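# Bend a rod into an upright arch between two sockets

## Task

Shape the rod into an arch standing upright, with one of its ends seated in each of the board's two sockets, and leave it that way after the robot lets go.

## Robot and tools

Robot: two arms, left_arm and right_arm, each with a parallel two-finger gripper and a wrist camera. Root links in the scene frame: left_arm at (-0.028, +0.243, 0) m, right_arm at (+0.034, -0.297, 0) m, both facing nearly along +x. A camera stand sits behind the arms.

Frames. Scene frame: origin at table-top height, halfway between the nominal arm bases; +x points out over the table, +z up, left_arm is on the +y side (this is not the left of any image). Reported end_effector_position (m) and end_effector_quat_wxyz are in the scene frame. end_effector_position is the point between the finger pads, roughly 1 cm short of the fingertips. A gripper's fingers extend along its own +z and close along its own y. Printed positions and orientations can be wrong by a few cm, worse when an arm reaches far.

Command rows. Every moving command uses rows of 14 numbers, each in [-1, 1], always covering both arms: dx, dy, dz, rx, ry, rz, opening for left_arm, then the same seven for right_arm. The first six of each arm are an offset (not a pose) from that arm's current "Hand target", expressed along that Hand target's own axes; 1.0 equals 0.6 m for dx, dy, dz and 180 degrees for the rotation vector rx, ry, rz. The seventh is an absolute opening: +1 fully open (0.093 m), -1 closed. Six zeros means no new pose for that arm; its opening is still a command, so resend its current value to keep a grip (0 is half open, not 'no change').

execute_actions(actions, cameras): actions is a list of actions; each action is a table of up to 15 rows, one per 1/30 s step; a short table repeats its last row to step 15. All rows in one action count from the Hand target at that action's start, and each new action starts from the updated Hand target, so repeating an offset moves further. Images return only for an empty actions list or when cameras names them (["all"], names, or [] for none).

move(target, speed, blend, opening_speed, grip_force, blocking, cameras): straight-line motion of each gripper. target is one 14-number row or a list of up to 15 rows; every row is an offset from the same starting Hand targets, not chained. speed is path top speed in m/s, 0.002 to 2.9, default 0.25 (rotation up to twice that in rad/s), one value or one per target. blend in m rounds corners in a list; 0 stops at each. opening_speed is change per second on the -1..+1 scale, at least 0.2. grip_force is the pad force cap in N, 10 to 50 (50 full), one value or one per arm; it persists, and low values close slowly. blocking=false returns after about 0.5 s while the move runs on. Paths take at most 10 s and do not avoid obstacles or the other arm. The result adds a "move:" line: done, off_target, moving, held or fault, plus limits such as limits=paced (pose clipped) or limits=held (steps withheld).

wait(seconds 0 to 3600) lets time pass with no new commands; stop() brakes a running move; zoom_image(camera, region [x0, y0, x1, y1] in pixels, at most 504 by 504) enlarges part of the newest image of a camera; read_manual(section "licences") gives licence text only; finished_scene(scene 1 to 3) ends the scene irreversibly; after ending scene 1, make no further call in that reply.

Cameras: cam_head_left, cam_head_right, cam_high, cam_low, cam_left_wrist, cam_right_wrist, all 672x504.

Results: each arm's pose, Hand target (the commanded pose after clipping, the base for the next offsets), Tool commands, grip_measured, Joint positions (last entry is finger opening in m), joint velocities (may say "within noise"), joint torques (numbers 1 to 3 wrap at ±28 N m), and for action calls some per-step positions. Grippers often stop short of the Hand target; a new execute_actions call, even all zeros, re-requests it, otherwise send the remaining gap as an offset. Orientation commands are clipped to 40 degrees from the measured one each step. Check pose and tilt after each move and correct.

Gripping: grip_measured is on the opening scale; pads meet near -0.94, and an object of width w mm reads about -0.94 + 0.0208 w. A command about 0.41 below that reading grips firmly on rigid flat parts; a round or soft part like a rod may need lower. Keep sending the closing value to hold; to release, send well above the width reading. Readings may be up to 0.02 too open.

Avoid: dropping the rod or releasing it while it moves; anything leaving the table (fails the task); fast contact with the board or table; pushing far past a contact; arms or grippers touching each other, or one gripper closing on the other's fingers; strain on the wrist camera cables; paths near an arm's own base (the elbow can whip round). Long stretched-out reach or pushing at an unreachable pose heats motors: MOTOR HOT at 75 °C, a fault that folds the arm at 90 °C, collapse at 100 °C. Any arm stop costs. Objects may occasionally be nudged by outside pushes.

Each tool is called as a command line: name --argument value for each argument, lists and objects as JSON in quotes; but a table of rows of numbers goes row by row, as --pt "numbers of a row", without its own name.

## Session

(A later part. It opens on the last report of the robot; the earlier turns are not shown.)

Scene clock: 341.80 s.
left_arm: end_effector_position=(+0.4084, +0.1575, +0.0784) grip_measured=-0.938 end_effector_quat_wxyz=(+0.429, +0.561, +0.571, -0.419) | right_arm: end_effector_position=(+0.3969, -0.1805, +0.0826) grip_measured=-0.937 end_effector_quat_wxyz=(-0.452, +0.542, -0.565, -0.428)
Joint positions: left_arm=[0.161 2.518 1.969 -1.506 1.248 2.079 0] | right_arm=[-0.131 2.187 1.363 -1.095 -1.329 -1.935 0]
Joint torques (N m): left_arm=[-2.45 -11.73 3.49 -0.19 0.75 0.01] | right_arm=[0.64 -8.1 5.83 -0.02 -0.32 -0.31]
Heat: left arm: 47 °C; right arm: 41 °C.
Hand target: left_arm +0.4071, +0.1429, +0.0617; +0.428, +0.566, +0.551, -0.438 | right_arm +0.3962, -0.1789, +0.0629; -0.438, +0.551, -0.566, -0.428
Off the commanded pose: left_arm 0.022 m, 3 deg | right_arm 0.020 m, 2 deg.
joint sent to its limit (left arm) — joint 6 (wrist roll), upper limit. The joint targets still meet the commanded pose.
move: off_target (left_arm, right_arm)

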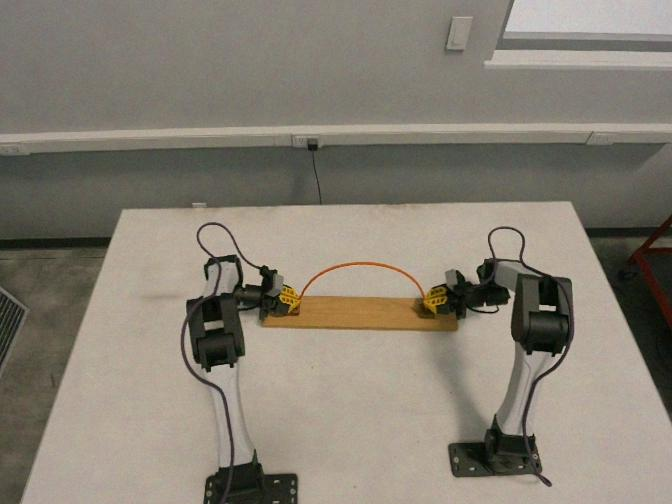

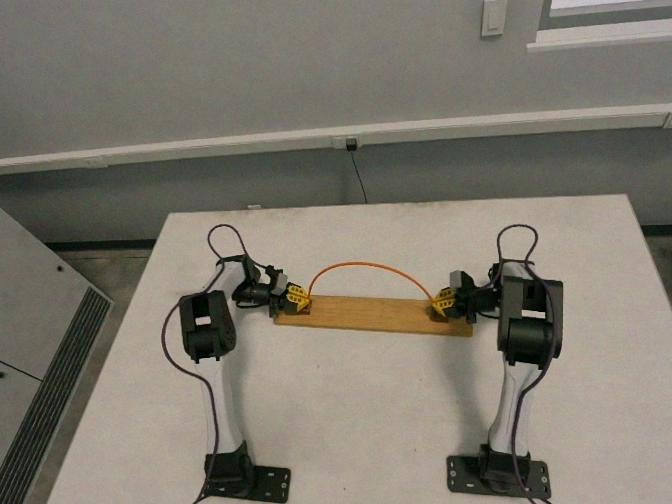

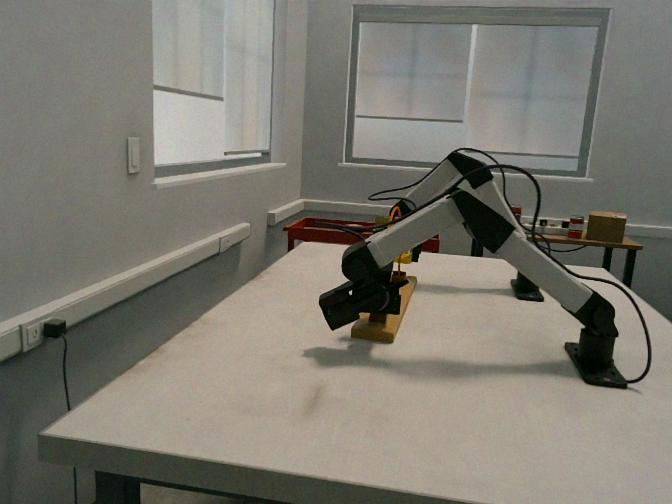

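move --target '[-0.0134,-0.001,-0.0413,0,0,0,-1,-0.0208,0,-0.026,0,0,0,-1]' --speed 0.05 --cameras '["cam_head_left","cam_head_right","cam_low","cam_left_wrist"]'

zoom_image --camera "cam_head_left" --region '[410, 285, 445, 325]'

zoom_image --camera "cam_low" --region '[350, 250, 420, 330]'

zoom_image --camera "cam_head_right" --region '[290, 280, 325, 320]'

zoom_image --camera "cam_head_left" --region '[280, 280, 315, 320]'

Scene clock: 371.43 s.
left_arm: end_effector_position=(+0.4087, +0.1640, +0.0798) grip_measured=-0.938 end_effector_quat_wxyz=(+0.432, +0.553, +0.576, -0.419) | right_arm: end_effector_position=(+0.3962, -0.1894, +0.0863) grip_measured=-0.937 end_effector_quat_wxyz=(-0.451, +0.553, -0.561, -0.420)
Joint positions: left_arm=[0.177 2.518 1.969 -1.518 1.252 2.082 0] | right_arm=[-0.154 2.199 1.405 -1.201 -1.303 -2.037 0]
Joint torques (N m): left_arm=[0.02 -14.79 4.82 -0.49 0.47 -0.02] | right_arm=[-0.25 -9.73 7.24 -0.58 -0.45 -0.23]
Heat: left arm: 46 °C; right arm: 40 °C.
Hand target: left_arm +0.4071, +0.1650, +0.0756; +0.428, +0.566, +0.551, -0.438 | right_arm +0.3959, -0.1909, +0.0789; -0.438, +0.551, -0.566, -0.428
Off the commanded pose: left_arm 0.005 m, 4 deg | right_arm 0.008 m, 2 deg.
joint sent to its limit (left arm) — joint 6 (wrist roll), upper limit. The joint targets are off in orientation, not in position.
move: off_target (left_arm)

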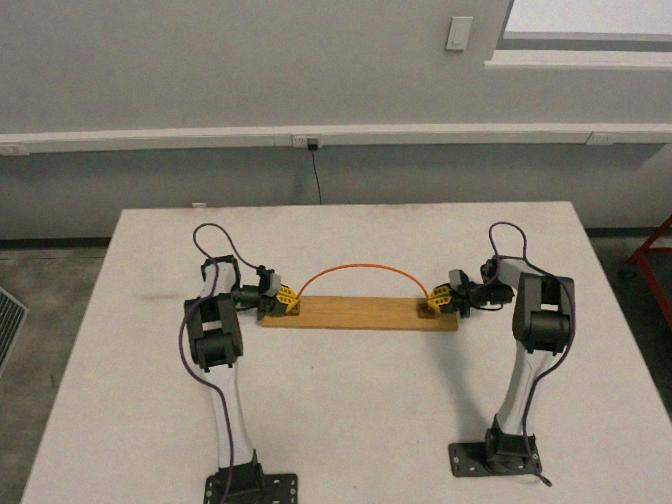

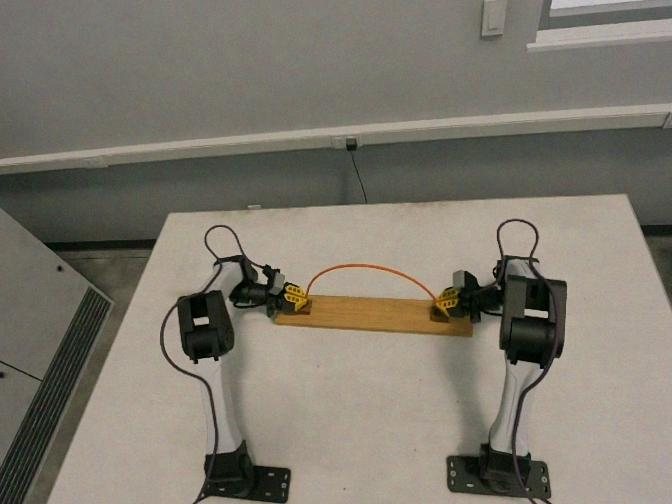

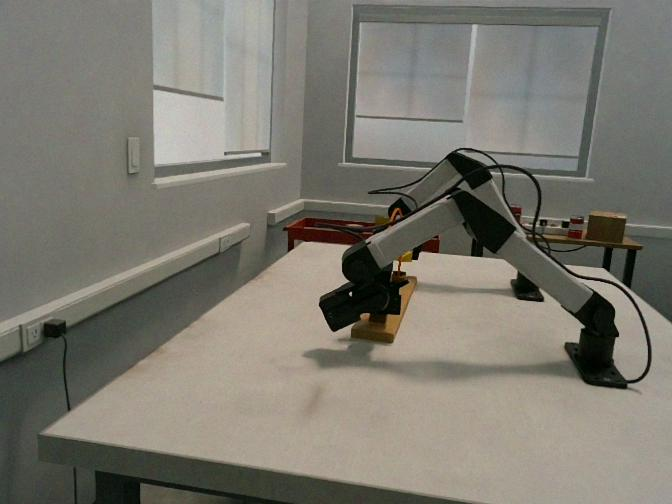

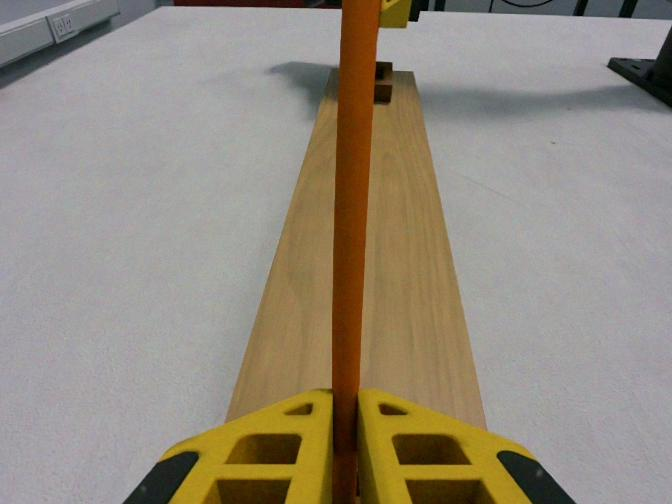

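Scaled by 12.600 from the camera's image (finer frame: 960x720).

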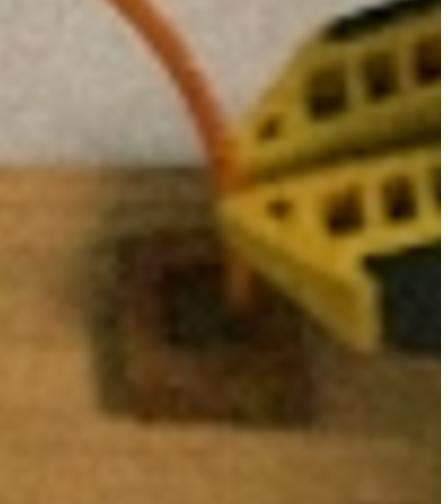

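Scaled by 6.300 from the camera's image (finer frame: 960x720).

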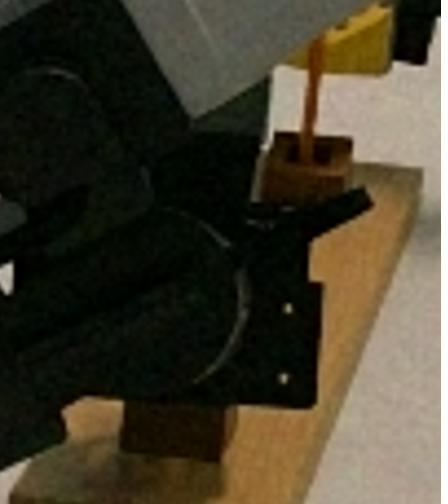

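Scaled by 12.600 from the camera's image (finer frame: 960x720).

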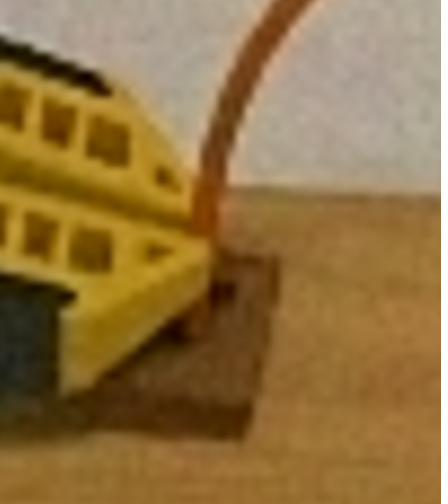

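Scaled by 12.600 from the camera's image (finer frame: 960x720).

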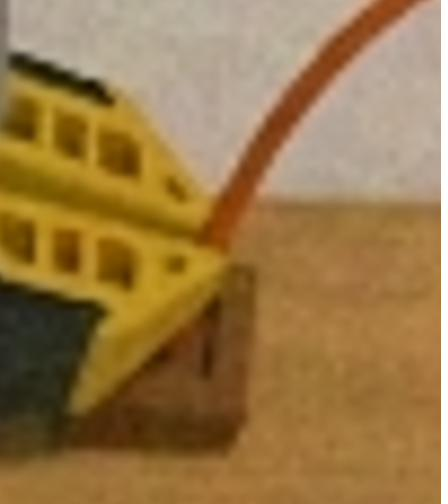

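move --target '[0.0122,0,0.0031,0,0,0,-1,0.0177,0,0.0045,0,0,0,-1]' --speed 0.04 --cameras '["cam_head_left","cam_head_right","cam_low"]'

zoom_image --camera "cam_head_left" --region '[410, 285, 445, 325]'

zoom_image --camera "cam_low" --region '[380, 250, 420, 290]'

zoom_image --camera "cam_head_right" --region '[290, 280, 325, 320]'

Scene clock: 384.93 s.
left_arm: end_effector_position=(+0.4087, +0.1640, +0.0798) grip_measured=-0.938 end_effector_quat_wxyz=(+0.432, +0.553, +0.576, -0.419) | right_arm: end_effector_position=(+0.3967, -0.1889, +0.0851) grip_measured=-0.937 end_effector_quat_wxyz=(-0.454, +0.547, -0.560, -0.425)
Joint positions: left_arm=[0.177 2.518 1.969 -1.518 1.252 2.082 0] | right_arm=[-0.154 2.211 1.405 -1.204 -1.318 -2.044 0]
Joint torques (N m): left_arm=[0.03 -13.7 3.82 -0.3 0.46 -0.02] | right_arm=[-0.27 -8.42 6.38 -0.34 -0.27 -0.24]
Heat: left arm: 48 °C; right arm: 42 °C.
Hand target: left_arm +0.4071, +0.1650, +0.0681; +0.428, +0.566, +0.551, -0.438 | right_arm +0.3959, -0.1910, +0.0679; -0.438, +0.551, -0.566, -0.428
Off the commanded pose: left_arm 0.012 m, 4 deg | right_arm 0.017 m, 2 deg.
joint sent to its limit (left arm) — joint 6 (wrist roll), upper limit. The joint targets are off in orientation, not in position.
move: off_target (left_arm, right_arm)

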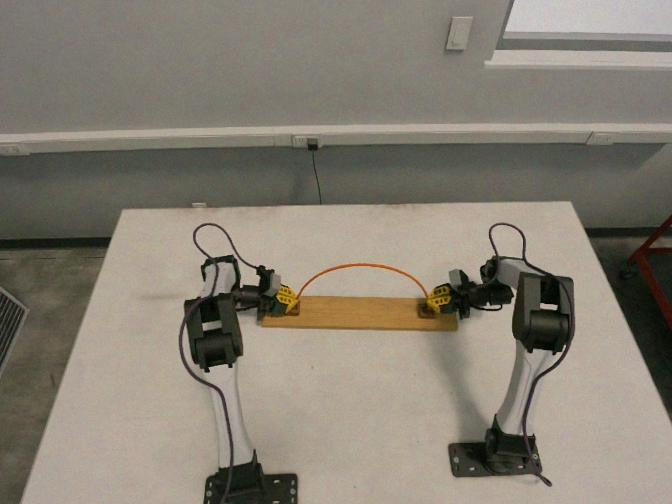

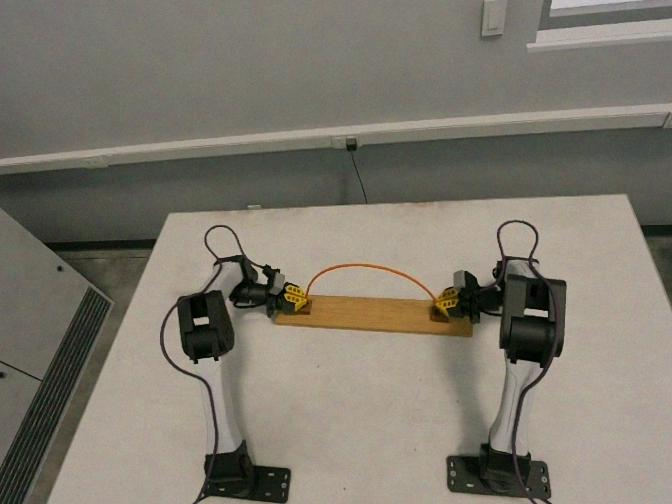

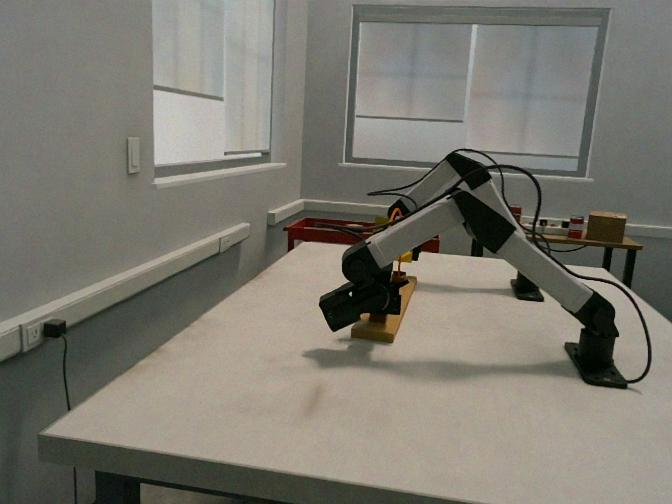

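Scaled by 12.600 from the camera's image (finer frame: 960x720).

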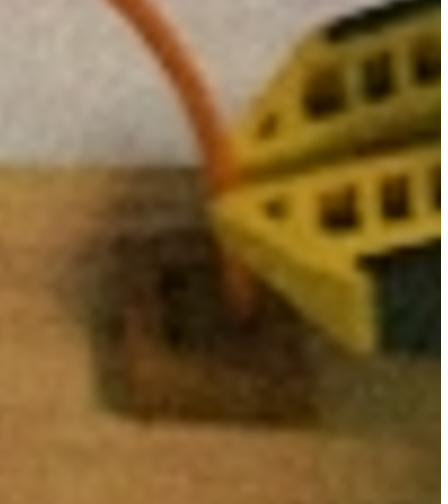

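Scaled by 12.600 from the camera's image (finer frame: 960x720).

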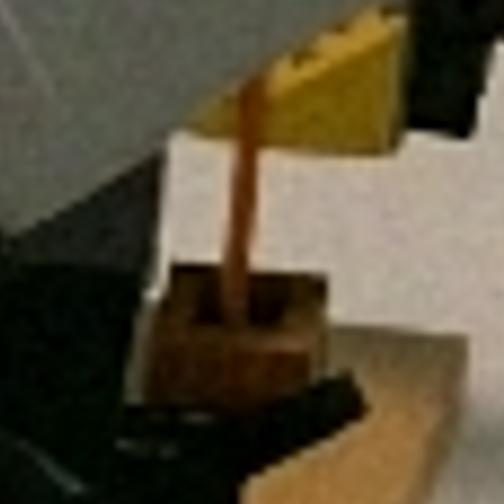

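Scaled by 12.600 from the camera's image (finer frame: 960x720).

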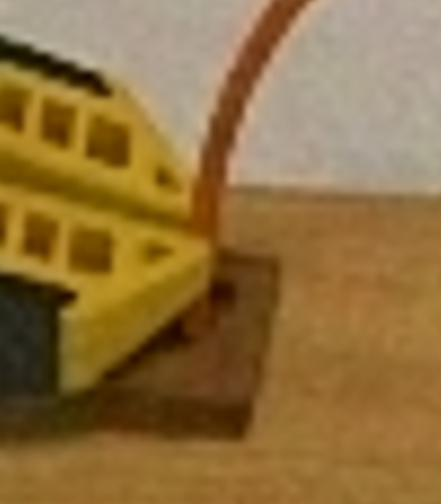

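move --target '[0,0,0,0,0,0,-0.5,0,0,0,0,0,0,-0.5]' --opening_speed 0.4 --cameras '["cam_head_left","cam_head_right","cam_low","cam_left_wrist","cam_right_wrist"]'

zoom_image --camera "cam_head_left" --region '[390, 250, 470, 345]'

zoom_image --camera "cam_head_right" --region '[260, 250, 340, 345]'

zoom_image --camera "cam_low" --region '[350, 230, 420, 330]'

Scene clock: 392.30 s.
left_arm: end_effector_position=(+0.4086, +0.1652, +0.0776) grip_measured=-0.503 end_effector_quat_wxyz=(+0.429, +0.558, +0.576, -0.415) | right_arm: end_effector_position=(+0.3949, -0.1893, +0.0774) grip_measured=-0.503 end_effector_quat_wxyz=(-0.445, +0.549, -0.564, -0.427)
Joint positions: left_arm=[0.178 2.518 1.969 -1.511 1.24 2.082 0.021] | right_arm=[-0.154 2.227 1.405 -1.204 -1.301 -2.047 0.021]
Joint torques (N m): left_arm=[-0.06 -13.67 3.86 -0.37 0.57 -0.02] | right_arm=[-0.27 -9.85 6.53 -0.38 -0.46 -0.22]
Heat: left arm: 48 °C; right arm: 42 °C.
Hand target: left_arm +0.4071, +0.1650, +0.0681; +0.428, +0.566, +0.551, -0.438 | right_arm +0.3959, -0.1910, +0.0680; -0.438, +0.551, -0.566, -0.428
Off the commanded pose: left_arm 0.010 m, 4 deg | right_arm 0.010 m, 1 deg.
joint sent to its limit (left arm) — joint 6 (wrist roll), upper limit. The joint targets are off in orientation, not in position.
move: done

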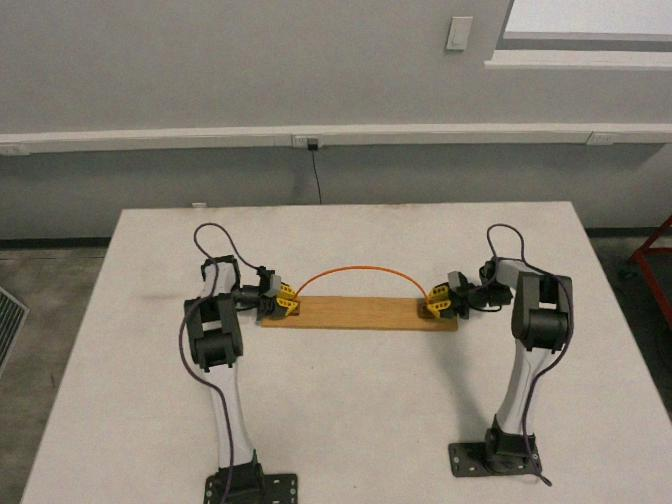

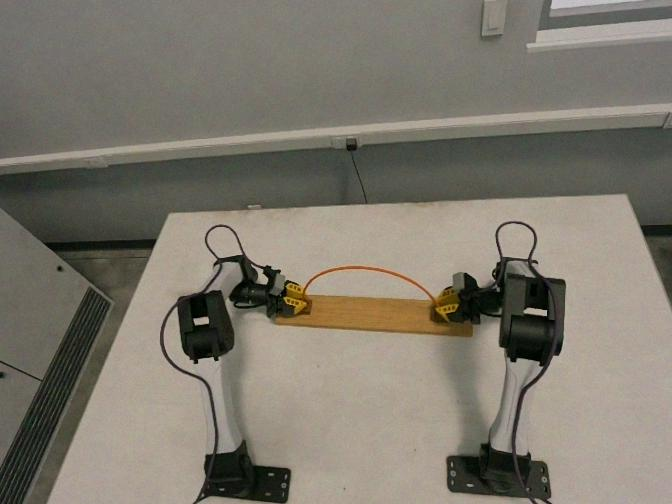

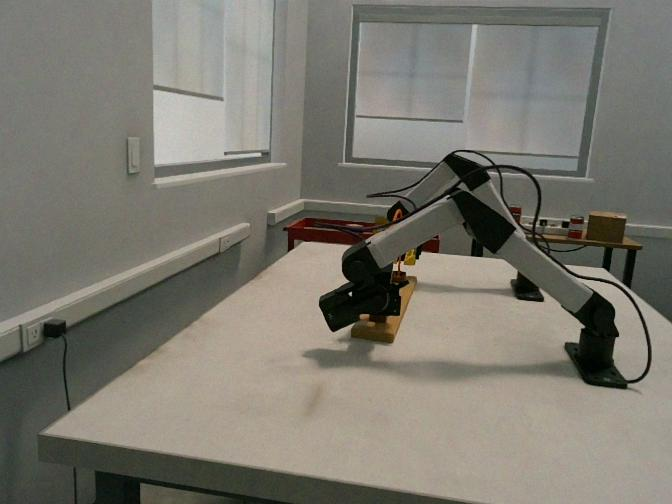

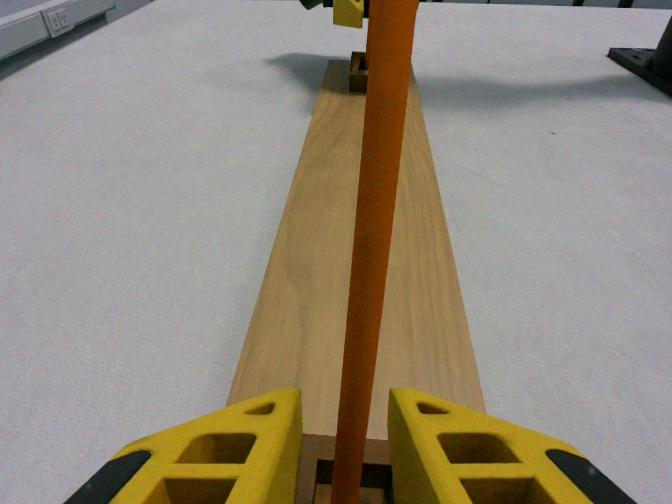

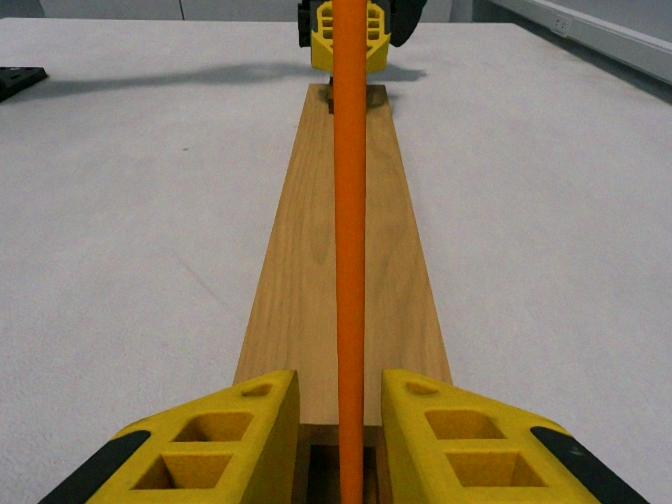

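Scaled by 5.305 from the camera's image (finer frame: 960x720).

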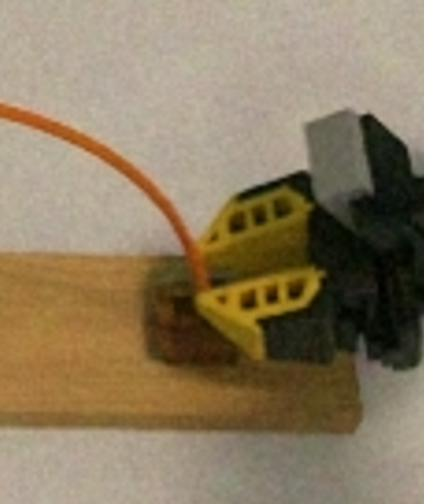

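Scaled by 5.305 from the camera's image (finer frame: 960x720).

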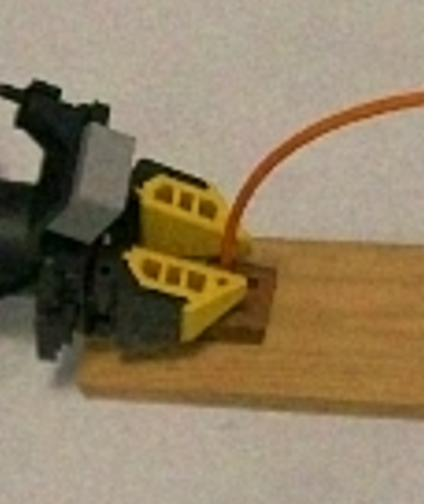

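Scaled by 5.040 from the camera's image (finer frame: 960x720).

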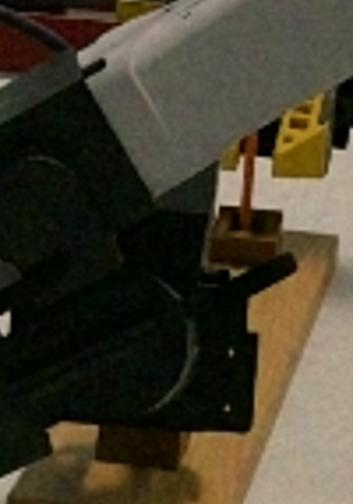

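move --pt "-0.011 0 -0.037 0 0 0 -0.4 -0.011 0 -0.037 0 0 0 -0.4" --pt "-0.032 0 -0.141 0 0 0 -0.4 -0.032 0 -0.141 0 0 0 -0.4" --blend 0.01 --speed 0.12 --cameras '["cam_head_left","cam_low","cam_left_wrist","cam_right_wrist"]'

Scene clock: 401.47 s.
left_arm: end_effector_position=(+0.4056, +0.2389, +0.0889) grip_measured=-0.402 end_effector_quat_wxyz=(+0.433, +0.524, +0.629, -0.378) | right_arm: end_effector_position=(+0.3925, -0.2644, +0.0963) grip_measured=-0.402 end_effector_quat_wxyz=(+0.427, -0.509, +0.638, +0.390)
Joint positions: left_arm=[0.344 2.479 1.978 -1.57 1.174 2.082 0.026] | right_arm=[-0.355 2.166 1.449 -1.369 -1.181 -2.052 0.026]
Joint torques (N m): left_arm=[0.23 -18.58 7.25 -0.62 0.57 -0.02] | right_arm=[-0.43 -15.06 7.58 -0.66 -0.41 -0.23]
Heat: left arm: 49 °C; right arm: 43 °C.
Hand target: left_arm +0.4090, +0.2420, +0.1078; +0.428, +0.566, +0.551, -0.438 | right_arm +0.3940, -0.2681, +0.1076; +0.438, -0.551, +0.566, +0.428
Off the commanded pose: left_arm 0.019 m, 12 deg | right_arm 0.012 m, 11 deg.
joint sent to its limit (left arm) — joint 4 (wrist pitch), lower limit; joint 6 (wrist roll), upper limit. The joint targets are off in orientation, not in position.
joint sent to its limit (right arm) — joint 6 (wrist roll), lower limit. The joint targets are off in orientation, not in position.
move: off_target (left_arm, right_arm)

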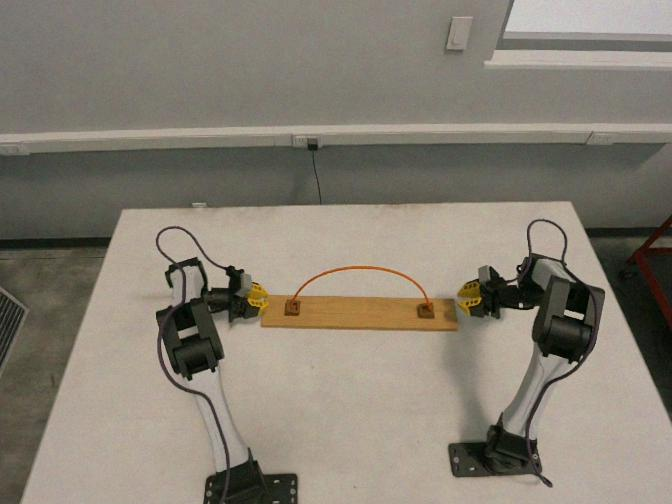

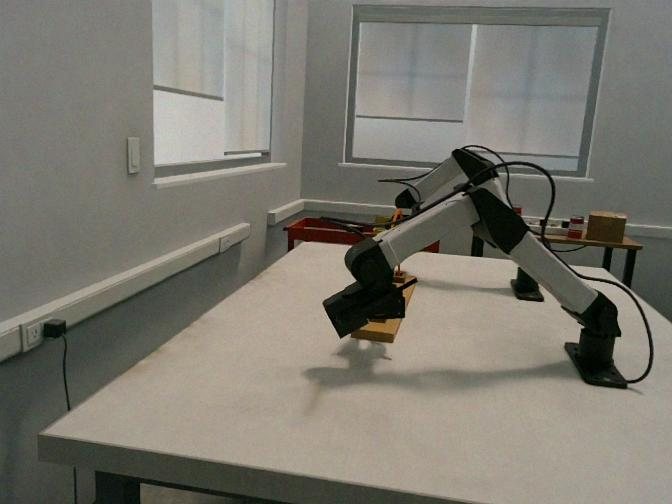

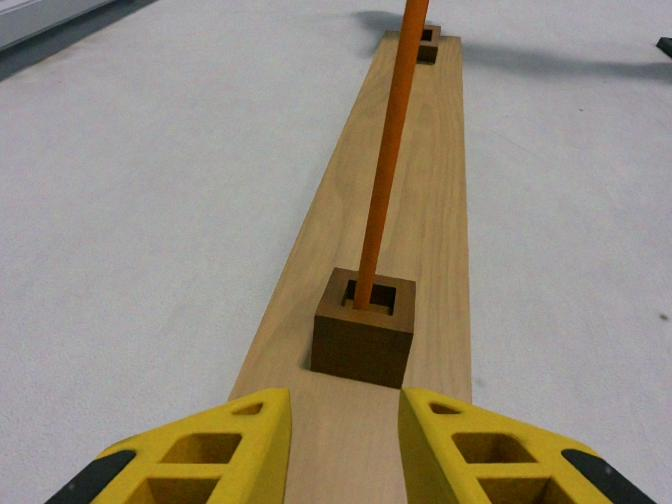

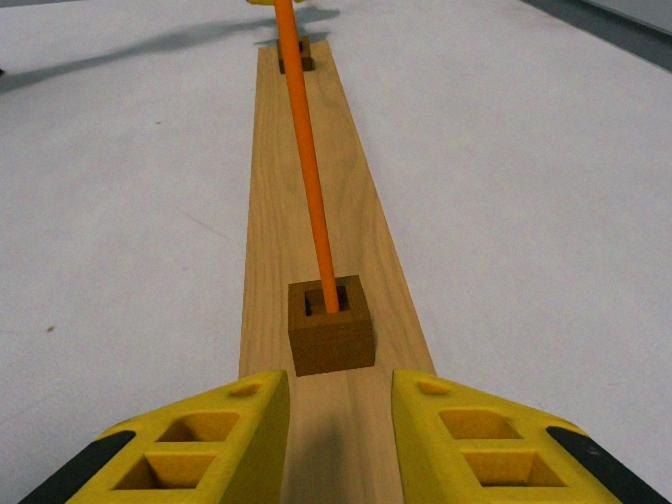

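finished_scene --scene 1

The scene is finished: the task was done.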